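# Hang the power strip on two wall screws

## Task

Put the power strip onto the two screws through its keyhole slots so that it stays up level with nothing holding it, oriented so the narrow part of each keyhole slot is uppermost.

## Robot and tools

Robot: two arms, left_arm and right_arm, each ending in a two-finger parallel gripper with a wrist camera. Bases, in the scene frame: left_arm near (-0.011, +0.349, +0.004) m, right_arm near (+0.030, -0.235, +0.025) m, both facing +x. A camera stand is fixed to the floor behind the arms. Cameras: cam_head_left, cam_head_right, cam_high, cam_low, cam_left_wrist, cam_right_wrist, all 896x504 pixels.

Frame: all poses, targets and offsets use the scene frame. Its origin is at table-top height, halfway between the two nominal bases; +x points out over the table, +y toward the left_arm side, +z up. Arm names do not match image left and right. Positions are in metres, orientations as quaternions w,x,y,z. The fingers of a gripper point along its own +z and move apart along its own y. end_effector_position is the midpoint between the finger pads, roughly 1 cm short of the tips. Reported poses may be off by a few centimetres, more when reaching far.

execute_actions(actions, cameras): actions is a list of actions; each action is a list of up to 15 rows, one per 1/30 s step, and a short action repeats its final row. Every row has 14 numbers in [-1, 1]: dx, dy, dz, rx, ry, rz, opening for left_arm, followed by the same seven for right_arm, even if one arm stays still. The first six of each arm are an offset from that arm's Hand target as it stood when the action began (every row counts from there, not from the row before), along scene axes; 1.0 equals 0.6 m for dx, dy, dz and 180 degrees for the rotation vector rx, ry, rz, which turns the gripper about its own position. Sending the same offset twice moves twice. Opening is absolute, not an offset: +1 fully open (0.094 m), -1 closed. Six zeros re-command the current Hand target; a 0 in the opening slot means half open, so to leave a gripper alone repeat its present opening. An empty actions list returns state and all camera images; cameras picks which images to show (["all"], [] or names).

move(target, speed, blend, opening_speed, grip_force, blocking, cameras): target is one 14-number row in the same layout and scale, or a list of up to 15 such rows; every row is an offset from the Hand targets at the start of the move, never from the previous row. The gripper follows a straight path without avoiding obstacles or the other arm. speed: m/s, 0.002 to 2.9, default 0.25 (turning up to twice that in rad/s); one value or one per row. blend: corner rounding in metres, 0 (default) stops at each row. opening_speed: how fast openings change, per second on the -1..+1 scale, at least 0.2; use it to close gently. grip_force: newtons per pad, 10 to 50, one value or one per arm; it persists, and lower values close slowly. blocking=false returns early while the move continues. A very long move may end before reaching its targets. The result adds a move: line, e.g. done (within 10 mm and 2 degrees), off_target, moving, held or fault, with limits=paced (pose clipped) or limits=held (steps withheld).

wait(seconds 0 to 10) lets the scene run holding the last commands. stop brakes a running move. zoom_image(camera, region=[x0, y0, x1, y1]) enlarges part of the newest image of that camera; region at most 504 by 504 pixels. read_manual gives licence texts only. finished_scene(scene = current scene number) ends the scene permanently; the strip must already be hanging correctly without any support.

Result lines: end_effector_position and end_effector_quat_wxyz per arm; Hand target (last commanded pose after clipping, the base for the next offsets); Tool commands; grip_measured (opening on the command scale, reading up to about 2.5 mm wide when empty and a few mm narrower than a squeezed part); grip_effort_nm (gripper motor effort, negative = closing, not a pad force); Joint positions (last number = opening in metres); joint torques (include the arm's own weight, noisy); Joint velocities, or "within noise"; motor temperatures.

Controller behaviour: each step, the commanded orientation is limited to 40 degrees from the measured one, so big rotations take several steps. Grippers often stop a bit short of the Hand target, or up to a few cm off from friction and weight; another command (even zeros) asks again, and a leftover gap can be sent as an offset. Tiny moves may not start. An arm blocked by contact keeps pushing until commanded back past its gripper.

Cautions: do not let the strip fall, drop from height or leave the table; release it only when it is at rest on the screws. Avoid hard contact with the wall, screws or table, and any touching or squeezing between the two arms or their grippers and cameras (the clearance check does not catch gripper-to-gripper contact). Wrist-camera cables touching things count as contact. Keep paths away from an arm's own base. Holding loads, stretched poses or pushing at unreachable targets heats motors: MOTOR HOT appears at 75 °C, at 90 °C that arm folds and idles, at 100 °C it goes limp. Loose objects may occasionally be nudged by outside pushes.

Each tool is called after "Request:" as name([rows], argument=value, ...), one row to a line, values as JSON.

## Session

Scene 1 done. Now scene 2: take a look.

Request:
execute_actions(actions=[], cameras=["all"])

Scene clock: 0.00 s.
left_arm: end_effector_position=(+0.3851, +0.3786, +0.1023) grip_measured=+1.000 grip_effort_nm=n/a end_effector_quat_wxyz=(+0.579, -0.055, +0.812, +0.052) | right_arm: end_effector_position=(+0.4237, -0.2554, +0.1248) grip_measured=+1.000 grip_effort_nm=n/a end_effector_quat_wxyz=(+0.590, +0.057, +0.802, -0.074)
Joint positions: left_arm=[0.017 1.538 0.365 0.839 -0.143 -0.027 0.094] | right_arm=[0.076 1.557 0.341 0.91 0.242 0.022 0.094]
Joint velocities: within noise
Joint torques (N m): no reading
Motor temperatures (°C): left_arm=[26 29 38 33 27 27 26] | right_arm=[29 26 37 32 26 25 24]
Heat: left arm: 38 °C; right arm: 37 °C.
Hand target: left_arm +0.3885, +0.3788, +0.1110; +0.589, -0.056, +0.804, +0.052 | right_arm +0.4259, -0.2555, +0.1305; +0.597, +0.059, +0.797, -0.074
Tool commands: left_gripper/opening=+1.0 right_gripper/opening=+1.0
camera_calibration:
cam_left_wrist: T_world_to_cam=[[0.153641, -0.98794, -0.0191974, 0.316345], [-0.680595, -0.0917191, -0.726896, 0.409091], [0.716369, 0.124747, -0.686479, -0.165614], [0, 0, 0, 1]] pos_world=[0.348462, 0.370711, 0.189749]
cam_right_wrist: T_world_to_cam=[[-0.152374, -0.986542, 0.0592977, -0.189836], [-0.66103, 0.0571273, -0.748182, 0.424245], [0.734725, -0.153201, -0.660839, -0.177952], [0, 0, 0, 1]] pos_world=[0.382258, -0.23878, 0.211072]

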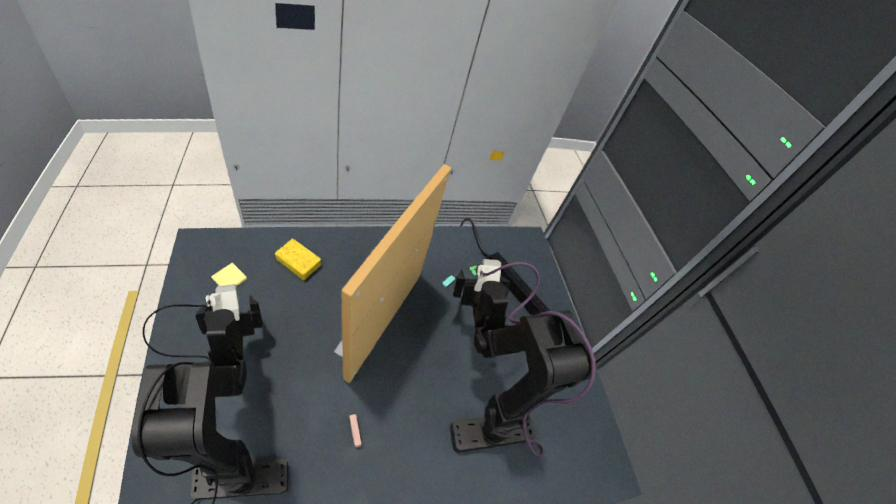

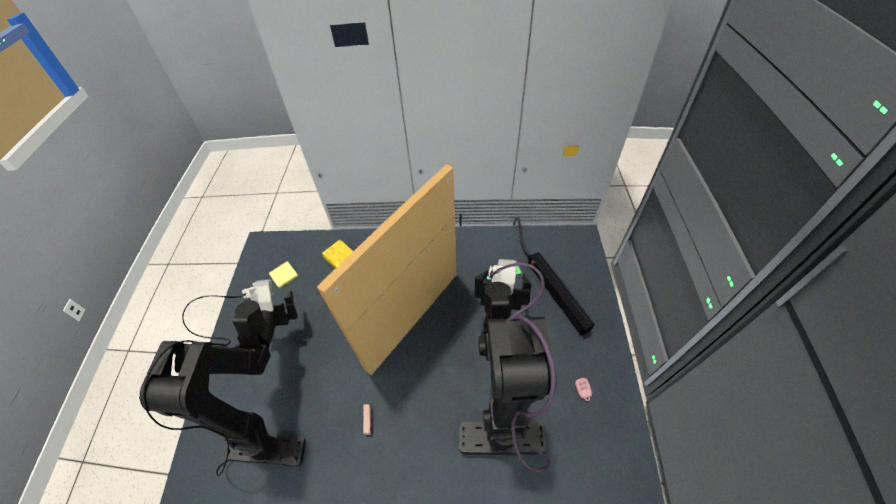

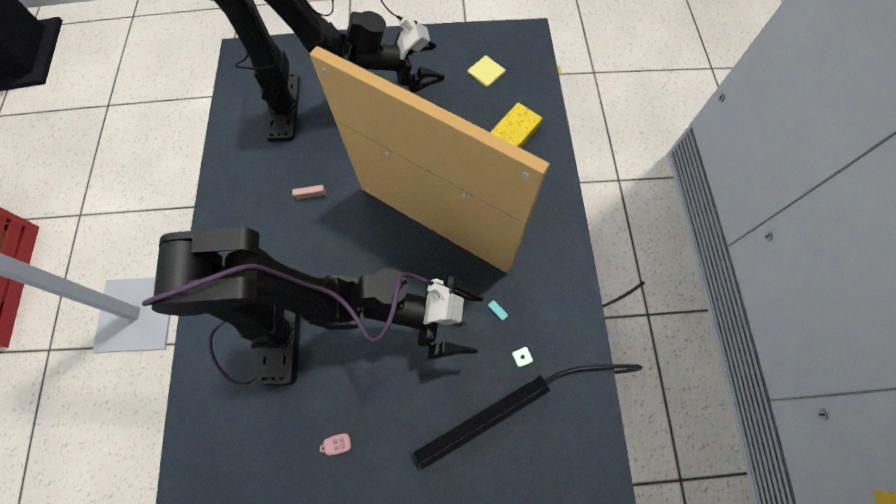

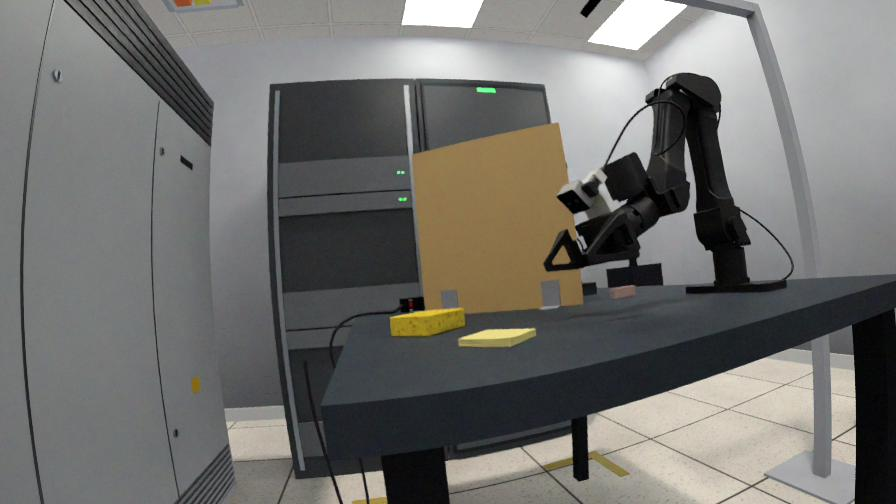

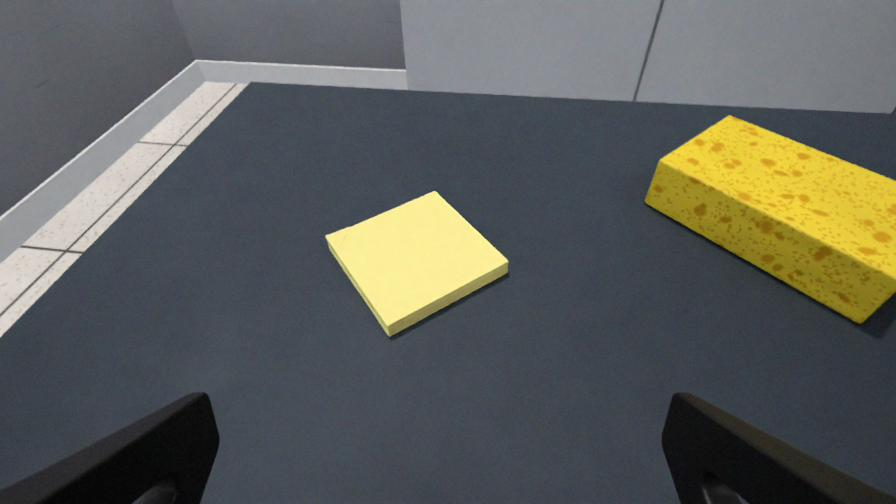

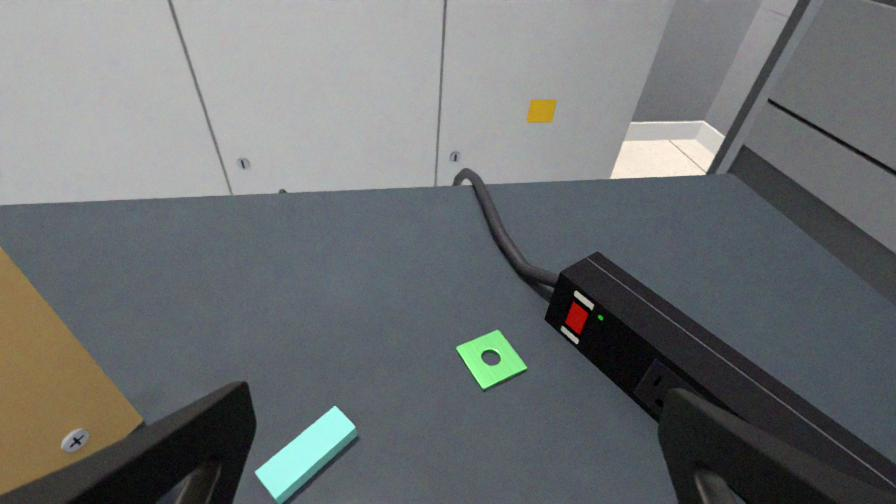

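Request:
zoom_image(camera="cam_right_wrist", region=[520, 230, 896, 504])

Request:
zoom_image(camera="cam_high", region=[400, 340, 660, 480])

Request:
zoom_image(camera="cam_high", region=[300, 40, 560, 280])

Request:
zoom_image(camera="cam_head_right", region=[310, 160, 470, 380])

Request:
zoom_image(camera="cam_head_right", region=[500, 210, 610, 350])

Request:
zoom_image(camera="cam_head_left", region=[330, 160, 460, 390])

Request:
zoom_image(camera="cam_head_left", region=[440, 210, 580, 320])

Scaled by 1.340 from the camera's 896x504 image, which has a finer 1280x720 frame.

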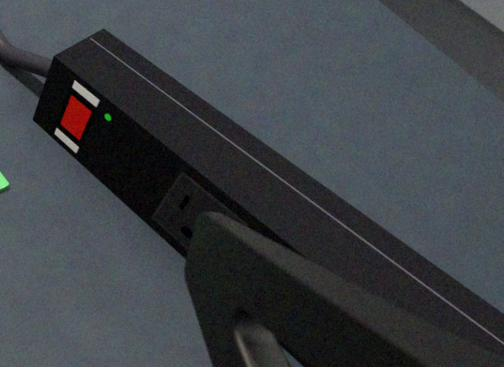

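Scaled by 1.938 from the camera's 896x504 image, which has a finer 1280x720 frame.

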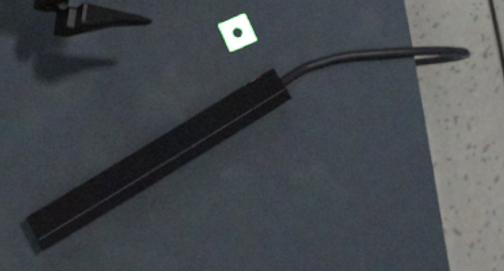

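Scaled by 1.938 from the camera's 896x504 image, which has a finer 1280x720 frame.

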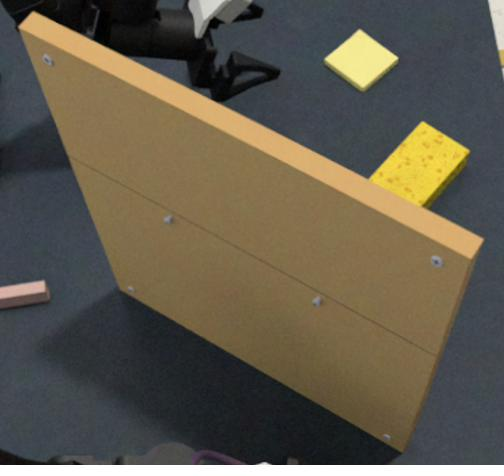

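Scaled by 2.291 from the camera's 896x504 image, which has a finer 1280x720 frame.

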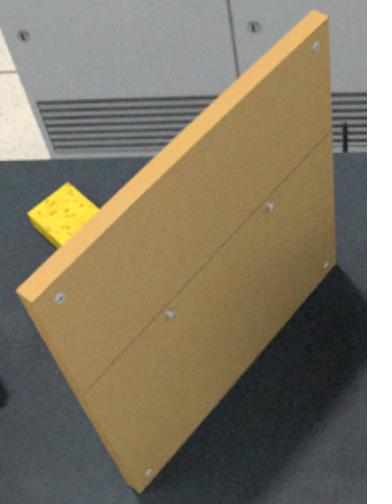

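Scaled by 3.600 from the camera's 896x504 image, which has a finer 1280x720 frame.

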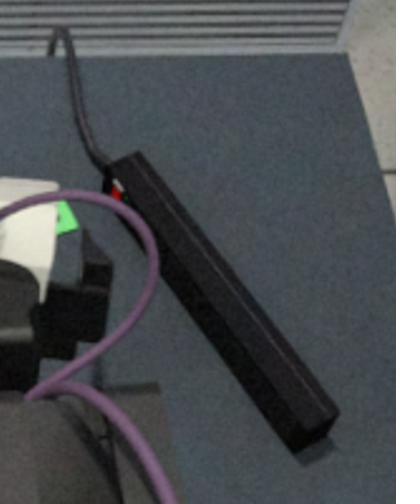

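Scaled by 2.191 from the camera's 896x504 image, which has a finer 1280x720 frame.

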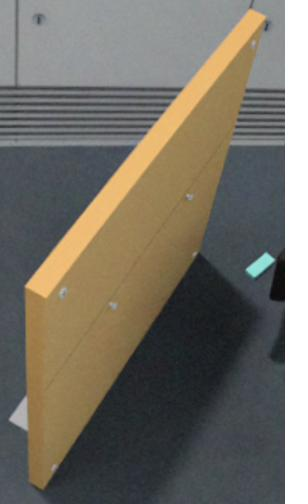

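Scaled by 3.600 from the camera's 896x504 image, which has a finer 1280x720 frame.

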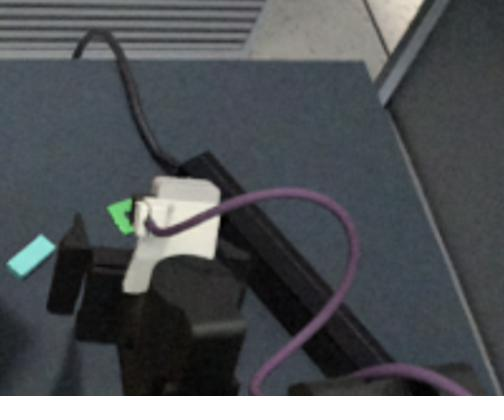

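Request:
move(target=[0,0,0,0,0,0,1, 0.0685,-0.4625,0.1992,0.2708,0.3286,-0.2672,1], speed=0.5, cameras=["cam_right_wrist","cam_high"])

Scene clock: 15.87 s.
left_arm: end_effector_position=(+0.3851, +0.3786, +0.1023) grip_measured=+1.000 grip_effort_nm=0.00 end_effector_quat_wxyz=(+0.579, -0.055, +0.812, +0.052) | right_arm: end_effector_position=(+0.4636, -0.5344, +0.2560) grip_measured=+1.000 grip_effort_nm=0.00 end_effector_quat_wxyz=(+0.235, +0.520, +0.821, -0.014)
Joint positions: left_arm=[0.017 1.538 0.365 0.839 -0.143 -0.027 0.094] | right_arm=[-0.583 2.404 2.84 -1.531 0.009 0.525 0.094]
Joint torques (N m): left_arm=[-0.03 -5.03 6.15 1.96 -0.08 0.03] | right_arm=[0.28 -10.96 7.15 1.18 -0.06 0.09]
Heat: left arm: 40 °C; right arm: 38 °C.
Hand target: left_arm +0.3885, +0.3788, +0.1110; +0.589, -0.056, +0.804, +0.052 | right_arm +0.4670, -0.5330, +0.2499; +0.000, +0.536, +0.844, +0.000
Off the commanded pose: left_arm 0.009 m, 1 deg | right_arm 0.007 m, 27 deg.
elbow stopped short (right arm): the move would have taken joint 3 (elbow) straighter than the controller allows.
move: off_target (right_arm)
camera_calibration:
cam_right_wrist: T_world_to_cam=[[-0.84554, -0.478354, -0.237149, 0.202045], [-0.491669, 0.870775, -0.0034299, 0.730358], [0.208144, 0.113699, -0.971467, 0.302971], [0, 0, 0, 1]] pos_world=[0.46687, -0.573776, 0.344746]
Images, in order (width x height): cam_high 896x504, cam_right_wrist 896x504.

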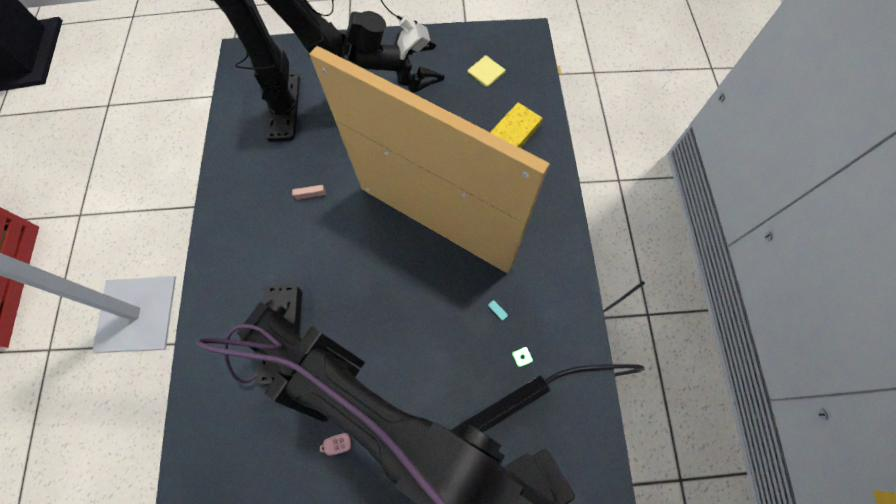

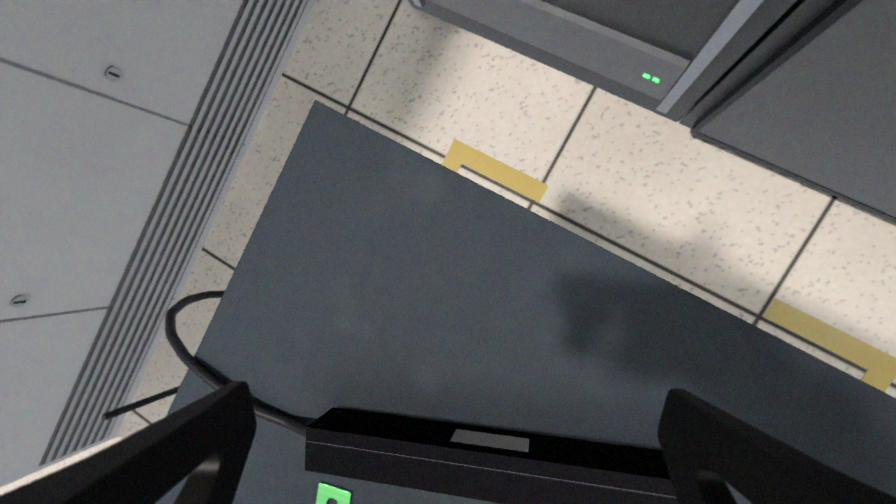

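Request:
move(target=[0,0,0,0,0,0,1, 0.0,0.0,-0.1917,0,0,0,1], speed=0.4, cameras=["cam_right_wrist","cam_high"])

Scene clock: 22.23 s.
left_arm: end_effector_position=(+0.3851, +0.3786, +0.1023) grip_measured=+1.000 grip_effort_nm=0.01 end_effector_quat_wxyz=(+0.579, -0.055, +0.812, +0.052) | right_arm: end_effector_position=(+0.4670, -0.5359, +0.1417) grip_measured=+1.000 grip_effort_nm=0.00 end_effector_quat_wxyz=(+0.110, +0.532, +0.839, -0.007)
Joint positions: left_arm=[0.017 1.538 0.365 0.839 -0.143 -0.027 0.094] | right_arm=[-0.583 2.623 2.842 -1.568 0.006 0.526 0.094]
Joint torques (N m): left_arm=[-0.03 -5.03 6.13 1.97 -0.08 0.03] | right_arm=[0.21 -13.12 5.52 0.74 -0.09 0.06]
Heat: left arm: 41 °C; right arm: 39 °C.
Hand target: left_arm +0.3885, +0.3788, +0.1110; +0.589, -0.056, +0.804, +0.052 | right_arm +0.4670, -0.5330, +0.1349; +0.000, +0.536, +0.844, +0.000
Off the commanded pose: left_arm 0.009 m, 1 deg | right_arm 0.007 m, 13 deg.
joint sent to its limit (right arm) — joint 4 (wrist pitch), lower limit. The joint targets are off in orientation, not in position.
move: off_target (right_arm)
camera_calibration:
cam_right_wrist: T_world_to_cam=[[-0.883572, -0.451006, -0.126071, 0.19368], [-0.468245, 0.854767, 0.223873, 0.681155], [0.00679355, 0.25684, -0.96643, 0.361446], [0, 0, 0, 1]] pos_world=[0.487622, -0.587712, 0.221238]
Images, in order (width x height): cam_high 896x504, cam_right_wrist 896x504.

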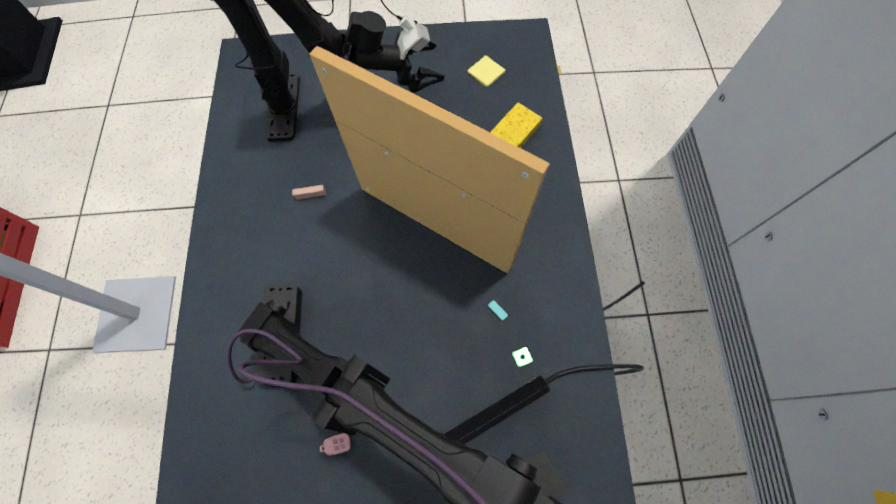

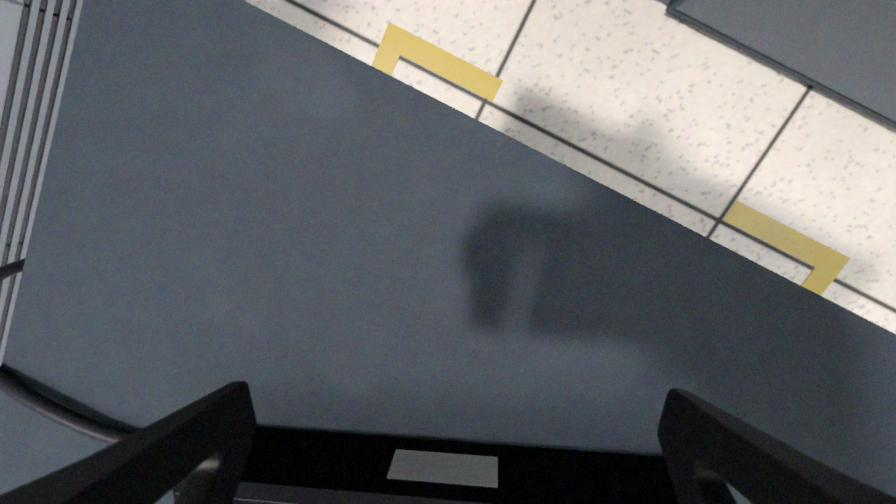

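Request:
zoom_image(camera="cam_right_wrist", region=[240, 410, 460, 504])

Request:
zoom_image(camera="cam_right_wrist", region=[450, 410, 670, 504])

Scaled by 2.291 from the camera's 896x504 image, which has a finer 1280x720 frame.

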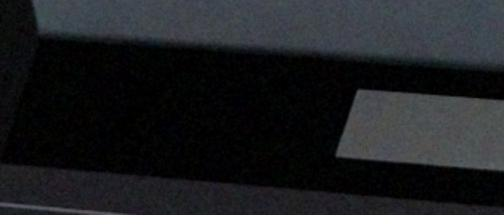

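Scaled by 2.291 from the camera's 896x504 image, which has a finer 1280x720 frame.

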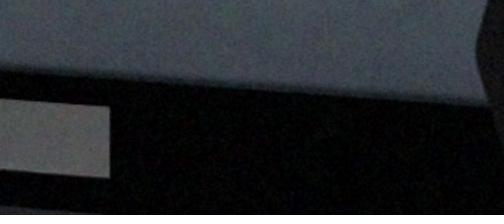

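Request:
move(target=[0,0,0,0,0,0,1, -0.0417,0.21,0.025,0,0,0.51,1], speed=0.5, cameras=["cam_right_wrist","cam_head_right","cam_head_left","cam_high"])

Scene clock: 35.17 s.
left_arm: end_effector_position=(+0.3851, +0.3786, +0.1023) grip_measured=+1.000 grip_effort_nm=0.00 end_effector_quat_wxyz=(+0.579, -0.055, +0.812, +0.052) | right_arm: end_effector_position=(+0.4473, -0.4071, +0.1298) grip_measured=+1.000 grip_effort_nm=-0.01 end_effector_quat_wxyz=(-0.008, -0.231, +0.973, +0.008)
Joint positions: left_arm=[0.017 1.538 0.365 0.839 -0.143 -0.027 0.094] | right_arm=[-0.374 2.378 2.354 -1.569 -0.003 -0.86 0.094]
Joint torques (N m): left_arm=[-0.03 -5.03 6.13 1.96 -0.08 0.03] | right_arm=[-0.12 -17.96 4.3 0.35 -0.02 -0.06]
Motor temperatures (°C): left_arm=[26 30 41 36 27 27 26] | right_arm=[29 35 39 33 26 25 24]
Heat: left arm: 41 °C; right arm: 39 °C.
Hand target: left_arm +0.3885, +0.3788, +0.1110; +0.589, -0.056, +0.804, +0.052 | right_arm +0.4420, -0.4069, +0.1499; +0.000, -0.233, +0.972, +0.000
Off the commanded pose: left_arm 0.009 m, 1 deg | right_arm 0.021 m, 1 deg.
joint sent to its limit (right arm) — joint 4 (wrist pitch), lower limit. The joint targets still meet the commanded pose.
move: off_target (right_arm)
camera_calibration:
cam_right_wrist: T_world_to_cam=[[0.462933, -0.885343, -0.043147, -0.556928], [-0.794325, -0.435959, 0.42307, 0.159076], [-0.393372, -0.16158, -0.905069, 0.317666], [0, 0, 0, 1]] pos_world=[0.509139, -0.372393, 0.19618]
Images, in order (width x height): cam_head_left 896x504, cam_head_right 896x504, cam_high 896x504, cam_right_wrist 896x504.

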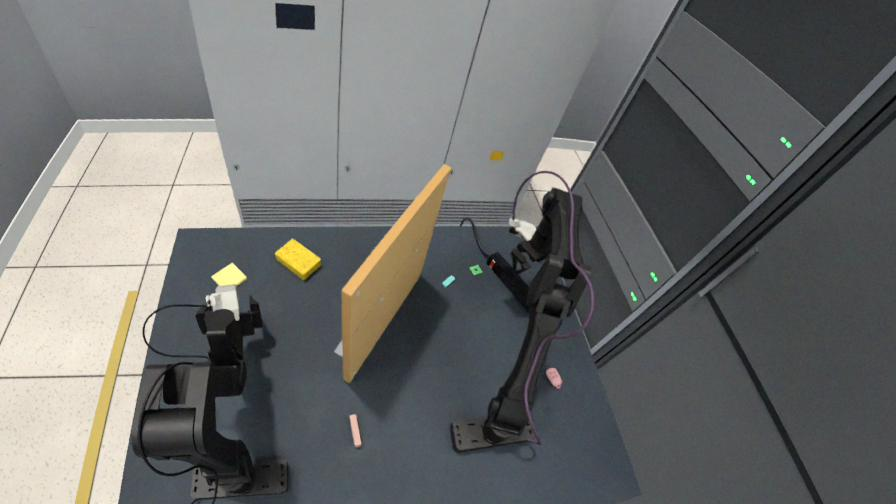

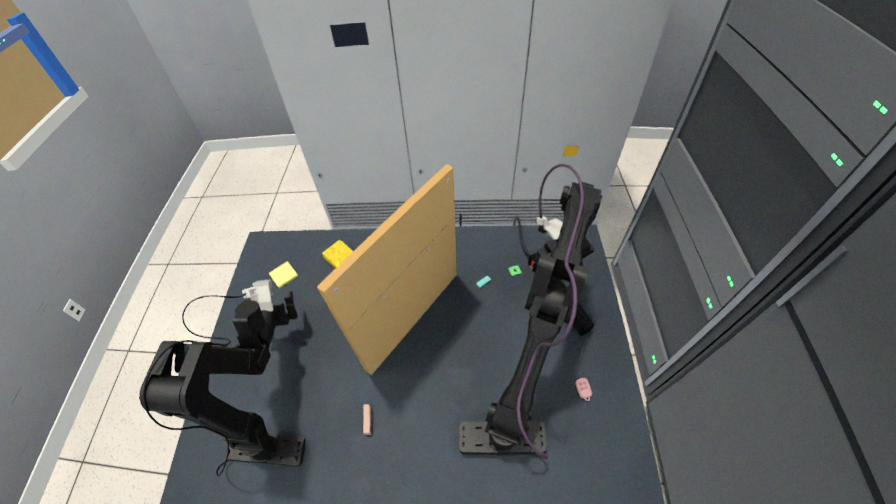

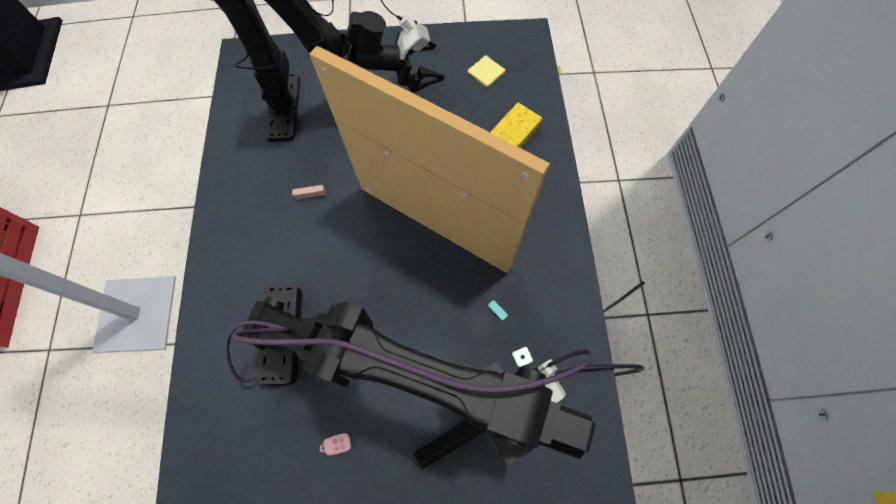

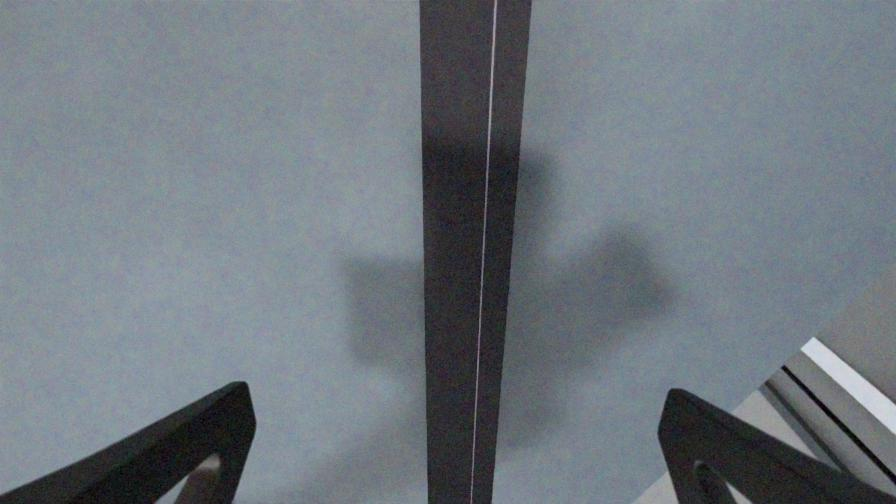

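Request:
move(target=[0,0,0,0,0,0,1, 0.0,0.0,-0.1583,0,0,0,1], speed=0.2)

Scene clock: 38.80 s.
left_arm: end_effector_position=(+0.3851, +0.3786, +0.1023) grip_measured=+1.000 grip_effort_nm=0.00 end_effector_quat_wxyz=(+0.579, -0.055, +0.812, +0.052) | right_arm: end_effector_position=(+0.4389, -0.4038, +0.0418) grip_measured=+1.000 grip_effort_nm=-0.01 end_effector_quat_wxyz=(-0.017, -0.231, +0.973, +0.013)
Joint positions: left_arm=[0.017 1.538 0.365 0.839 -0.143 -0.027 0.094] | right_arm=[-0.374 2.342 1.94 -1.211 -0.002 -0.861 0.094]
Joint torques (N m): left_arm=[-0.02 -5.03 6.15 1.96 -0.08 0.03] | right_arm=[-0.17 -16.57 4.4 0.56 0.02 0]
Heat: left arm: 41 °C; right arm: 39 °C.
Hand target: left_arm +0.3885, +0.3788, +0.1110; +0.589, -0.056, +0.804, +0.052 | right_arm +0.4421, -0.4069, +0.0551; +0.000, -0.233, +0.972, +0.000
Off the commanded pose: left_arm 0.009 m, 1 deg | right_arm 0.014 m, 2 deg.
move: off_target (right_arm)

Request:
move(target=[0,0,0,0,0,0,1, 0.0,0.0,-0.015,0,0,0,-0.45], speed=0.1, opening_speed=0.8, cameras=["cam_right_wrist","cam_head_right"])

Scene clock: 41.60 s.
left_arm: end_effector_position=(+0.3851, +0.3786, +0.1023) grip_measured=+1.000 grip_effort_nm=0.00 end_effector_quat_wxyz=(+0.579, -0.055, +0.812, +0.052) | right_arm: end_effector_position=(+0.4415, -0.4057, +0.0350) grip_measured=-0.295 grip_effort_nm=-1.02 end_effector_quat_wxyz=(-0.011, -0.231, +0.973, +0.007)
Joint positions: left_arm=[0.017 1.538 0.365 0.839 -0.143 -0.027 0.094] | right_arm=[-0.374 2.342 1.913 -1.167 0.002 -0.861 0.033]
Joint torques (N m): left_arm=[-0.03 -5.03 6.15 1.96 -0.09 0.03] | right_arm=[-0.09 -16.06 4.4 0.5 -0.01 -0.05]
Heat: left arm: 41 °C; right arm: 39 °C.
Hand target: left_arm +0.3885, +0.3788, +0.1110; +0.589, -0.056, +0.804, +0.052 | right_arm +0.4420, -0.4070, +0.0460; +0.000, -0.233, +0.972, +0.000
Off the commanded pose: left_arm 0.009 m, 1 deg | right_arm 0.011 m, 1 deg.
move: off_target (right_arm)
camera_calibration:
cam_right_wrist: T_world_to_cam=[[0.463227, -0.885229, -0.0423111, -0.557352], [-0.792263, -0.43503, 0.427864, 0.194456], [-0.397164, -0.164677, -0.902852, 0.230129], [0, 0, 0, 1]] pos_world=[0.50364, -0.370893, 0.10099]
Images, in order (width x height): cam_head_right 896x504, cam_right_wrist 896x504.

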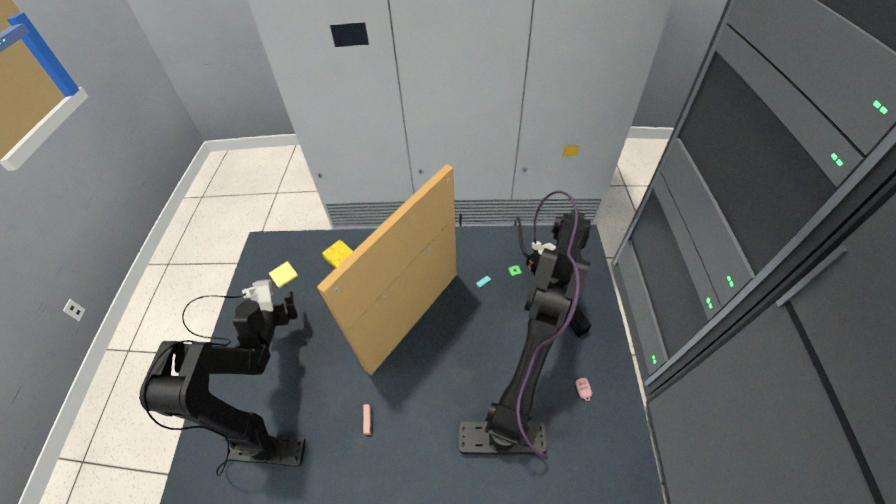

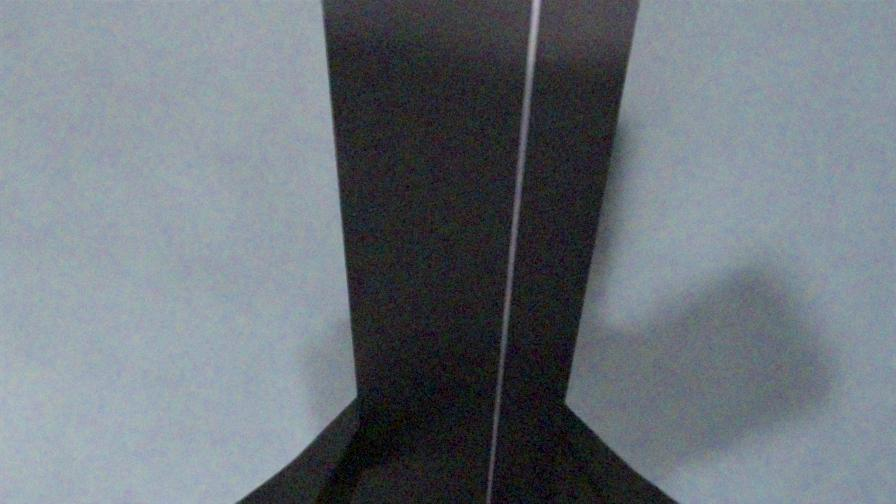

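Request:
move([
  [0,0,0,0,0,0,1, 0.0,0.0,0.1,0,0,0,-0.45],
  [0,0,0,0,0,0,1, 0.0,0.03,0.35,-0.3465,-0.1766,0,-0.45],
], speed=[0.15,0.45], blend=[0.03,0], cameras=["cam_head_left","cam_head_right","cam_high"])

Scene clock: 46.17 s.
left_arm: end_effector_position=(+0.3851, +0.3786, +0.1023) grip_measured=+1.000 grip_effort_nm=0.00 end_effector_quat_wxyz=(+0.579, -0.055, +0.812, +0.052) | right_arm: end_effector_position=(+0.4403, -0.3816, +0.2157) grip_measured=-0.295 grip_effort_nm=-1.03 end_effector_quat_wxyz=(+0.079, -0.254, +0.808, -0.526)
Joint positions: left_arm=[0.017 1.538 0.365 0.839 -0.143 -0.027 0.094] | right_arm=[0.016 1.671 1.19 -0.347 0.94 -1.004 0.033]
Joint torques (N m): left_arm=[-0.03 -5.04 6.15 1.96 -0.08 0.03] | right_arm=[-0.61 -13.75 6.82 2.35 0.73 0.27]
Heat: left arm: 41 °C; right arm: 39 °C.
Hand target: left_arm +0.3885, +0.3788, +0.1110; +0.589, -0.056, +0.804, +0.052 | right_arm +0.4420, -0.3889, +0.2559; +0.134, -0.191, +0.797, -0.558
Off the commanded pose: left_arm 0.009 m, 1 deg | right_arm 0.041 m, 10 deg.
move: off_target (right_arm)
Images, in order (width x height): cam_head_left 896x504, cam_head_right 896x504, cam_high 896x504.

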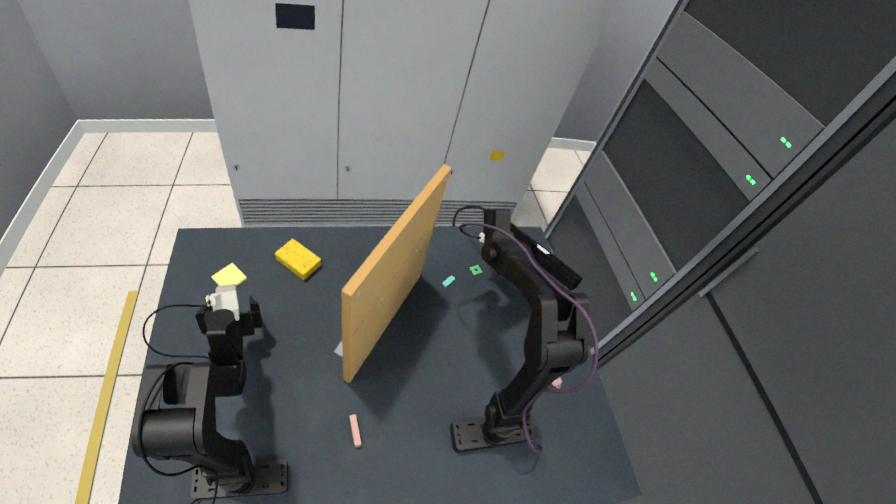

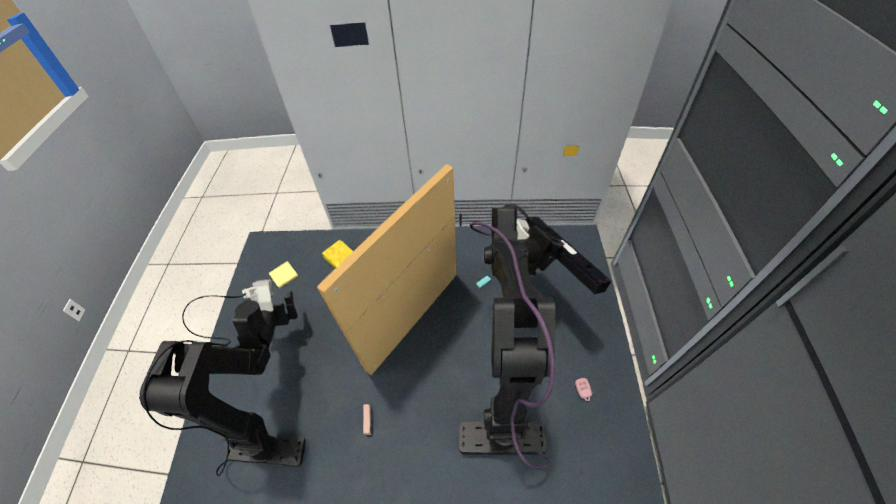

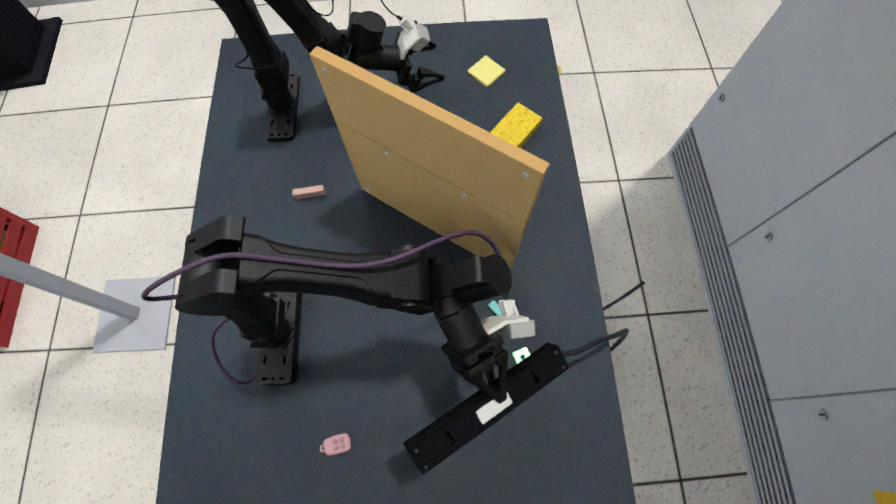

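Now zoom on the strip's back.

Request:
zoom_image(camera="cam_high", region=[395, 330, 595, 480])

Request:
zoom_image(camera="cam_high", region=[400, 400, 480, 480])

Request:
zoom_image(camera="cam_high", region=[500, 335, 580, 415])

Request:
zoom_image(camera="cam_head_right", region=[520, 205, 620, 305])

Scaled by 2.520 from the camera's 896x504 image, which has a finer 1280x720 frame.

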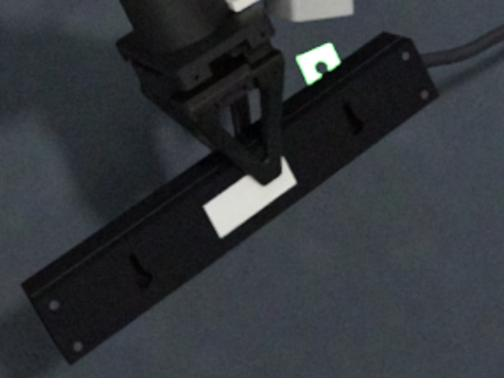

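Scaled by 6.300 from the camera's 896x504 image, which has a finer 1280x720 frame.

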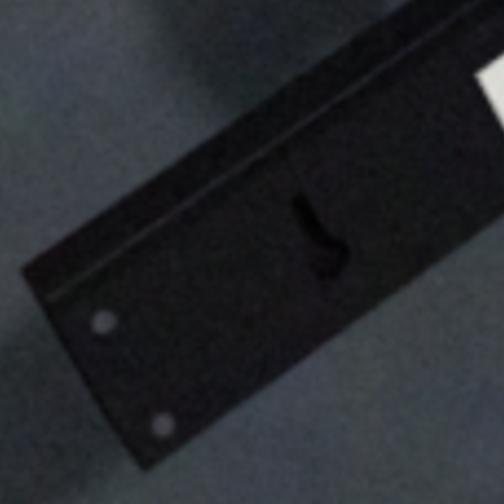

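Scaled by 6.300 from the camera's 896x504 image, which has a finer 1280x720 frame.

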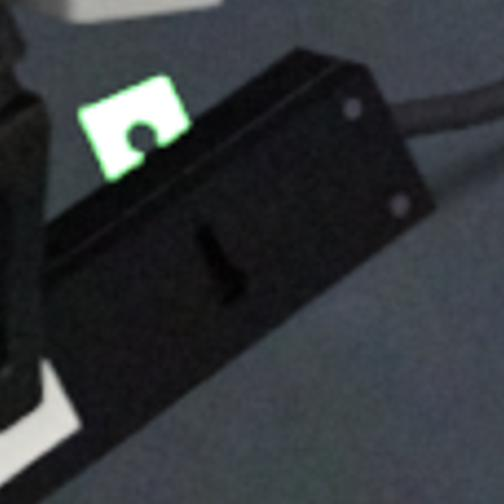

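Scaled by 5.040 from the camera's 896x504 image, which has a finer 1280x720 frame.

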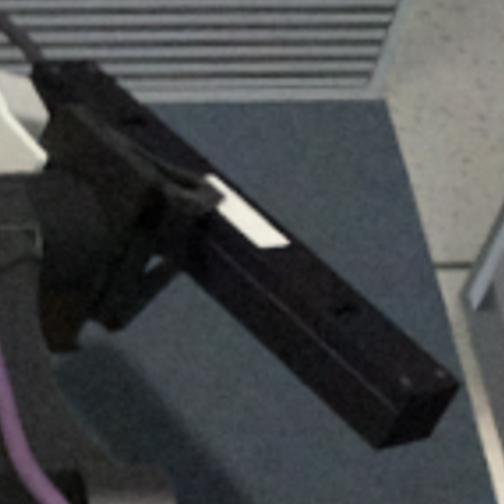

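Request:
zoom_image(camera="cam_head_right", region=[370, 285, 400, 315])

Request:
zoom_image(camera="cam_head_right", region=[413, 235, 443, 265])

Request:
zoom_image(camera="cam_head_left", region=[367, 285, 397, 315])

Request:
zoom_image(camera="cam_head_left", region=[401, 235, 431, 265])

Request:
zoom_image(camera="cam_high", region=[372, 138, 402, 168])

Request:
zoom_image(camera="cam_high", region=[449, 179, 479, 209])

Scaled by 16.800 from the camera's 896x504 image, which has a finer 1280x720 frame.

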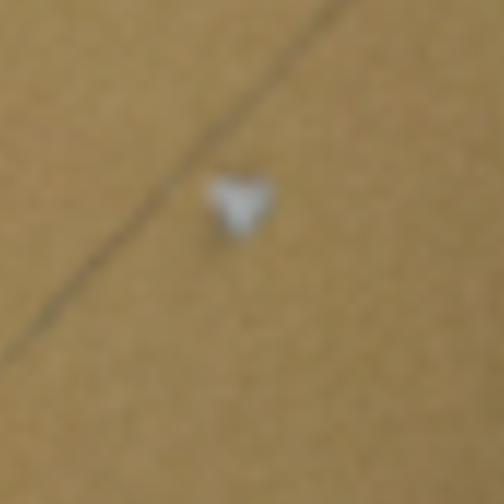

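Scaled by 16.800 from the camera's 896x504 image, which has a finer 1280x720 frame.

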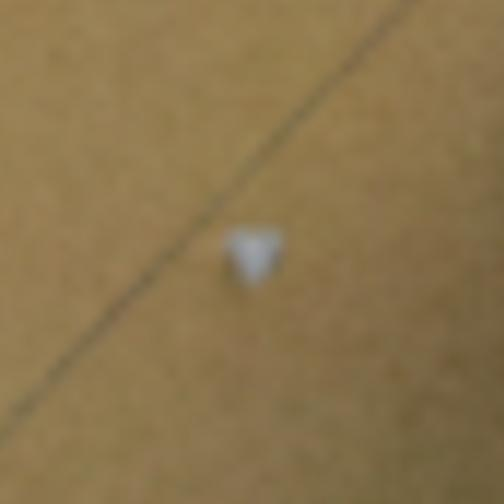

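Scaled by 16.800 from the camera's 896x504 image, which has a finer 1280x720 frame.

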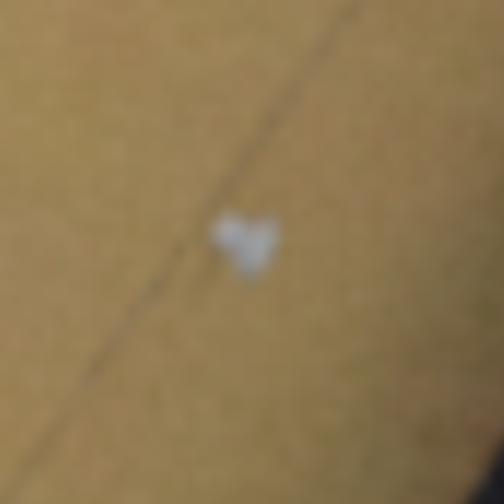

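Scaled by 16.800 from the camera's 896x504 image, which has a finer 1280x720 frame.

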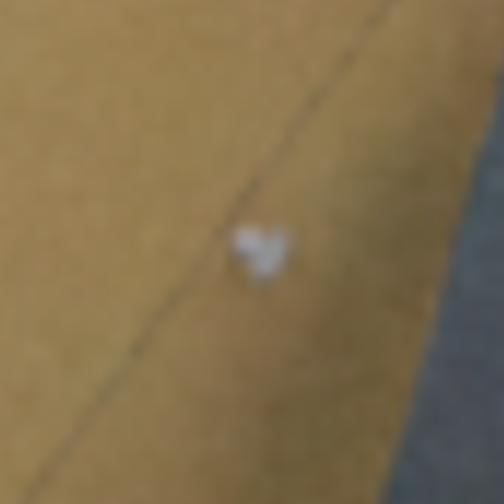

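Scaled by 16.800 from the camera's 896x504 image, which has a finer 1280x720 frame.

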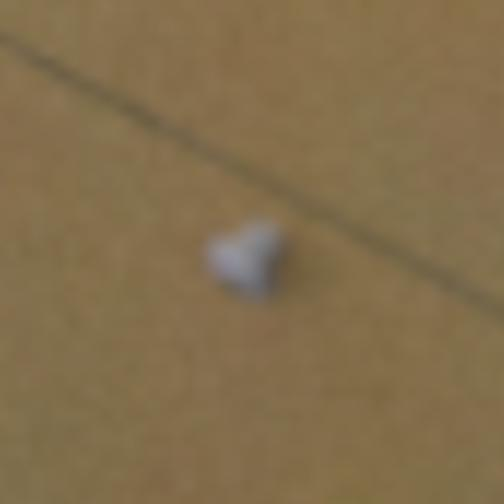

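Scaled by 16.800 from the camera's 896x504 image, which has a finer 1280x720 frame.

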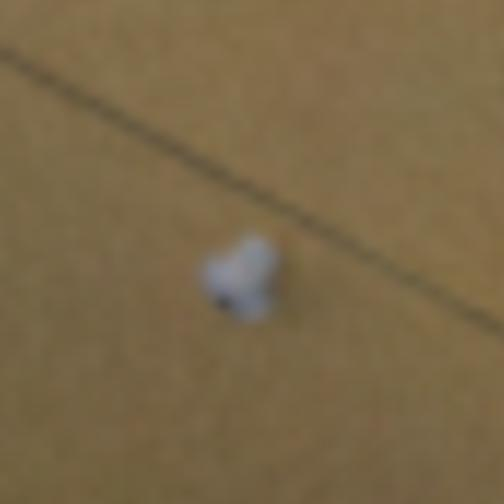

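Request:
move([
  [0,0,0,0,0,0,1, 0.0,-0.0302,-0.2333,0.3465,0.1766,0,-0.45],
  [0,0,0,0,0,0,1, 0.0,-0.0302,-0.34,0.3465,0.1766,0,-0.45],
], speed=[0.45,0.1], blend=[0.02,0], cameras=["cam_head_right","cam_right_wrist"])

Scene clock: 67.67 s.
left_arm: end_effector_position=(+0.3851, +0.3786, +0.1023) grip_measured=+1.000 grip_effort_nm=0.00 end_effector_quat_wxyz=(+0.579, -0.055, +0.812, +0.052) | right_arm: end_effector_position=(+0.4387, -0.4093, +0.0576) grip_measured=-0.296 grip_effort_nm=-1.03 end_effector_quat_wxyz=(-0.005, -0.228, +0.974, -0.005)
Joint positions: left_arm=[0.017 1.538 0.365 0.839 -0.143 -0.027 0.094] | right_arm=[-0.379 2.294 1.922 -1.201 0.013 -0.86 0.033]
Joint torques (N m): left_arm=[-0.03 -5.04 6.13 1.96 -0.08 0.03] | right_arm=[0.17 -11.74 5.31 0.68 -0.13 -0.05]
Heat: left arm: 42 °C; right arm: 39 °C.
Hand target: left_arm +0.3885, +0.3788, +0.1110; +0.589, -0.056, +0.804, +0.052 | right_arm +0.4419, -0.4071, +0.0519; -0.001, -0.233, +0.972, +0.000
Off the commanded pose: left_arm 0.009 m, 1 deg | right_arm 0.007 m, 1 deg.
move: done
camera_calibration:
cam_right_wrist: T_world_to_cam=[[0.458736, -0.888407, -0.0171533, -0.558913], [-0.801723, -0.422146, 0.423123, 0.190773], [-0.383146, -0.18035, -0.90591, 0.23646], [0, 0, 0, 1]] pos_world=[0.49994, -0.373363, 0.123904]
Images, in order (width x height): cam_head_right 896x504, cam_right_wrist 896x504.

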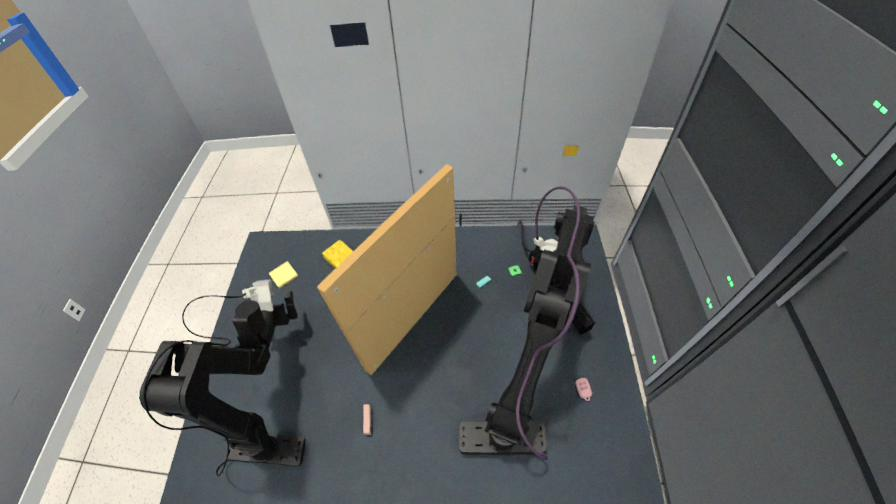

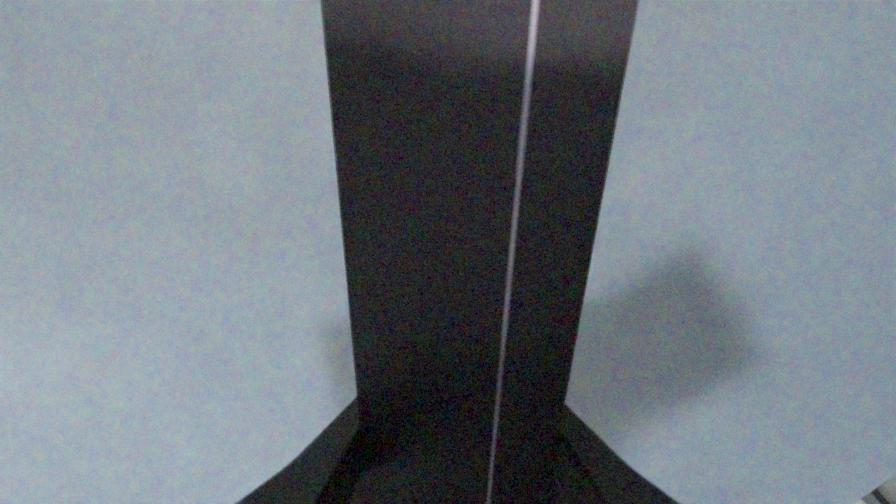

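Request:
move(target=[0,0,0,0,0,0,1, 0.0,0.003,-0.025,0,0,0,-0.45], speed=0.08)

Scene clock: 69.80 s.
left_arm: end_effector_position=(+0.3851, +0.3786, +0.1023) grip_measured=+1.000 grip_effort_nm=0.00 end_effector_quat_wxyz=(+0.579, -0.055, +0.812, +0.052) | right_arm: end_effector_position=(+0.4395, -0.4092, +0.0454) grip_measured=-0.296 grip_effort_nm=-1.03 end_effector_quat_wxyz=(-0.001, -0.229, +0.974, -0.006)
Joint positions: left_arm=[0.017 1.538 0.365 0.839 -0.143 -0.027 0.094] | right_arm=[-0.379 2.297 1.878 -1.146 0.012 -0.861 0.033]
Joint torques (N m): left_arm=[-0.03 -5.03 6.13 1.97 -0.08 0.03] | right_arm=[0.51 -11.47 5.04 0.76 -0.12 -0.08]
Heat: left arm: 42 °C; right arm: 39 °C.
Hand target: left_arm +0.3885, +0.3788, +0.1110; +0.589, -0.056, +0.804, +0.052 | right_arm +0.4419, -0.4053, +0.0370; -0.001, -0.233, +0.972, +0.000
Off the commanded pose: left_arm 0.009 m, 1 deg | right_arm 0.010 m, 1 deg.
move: done


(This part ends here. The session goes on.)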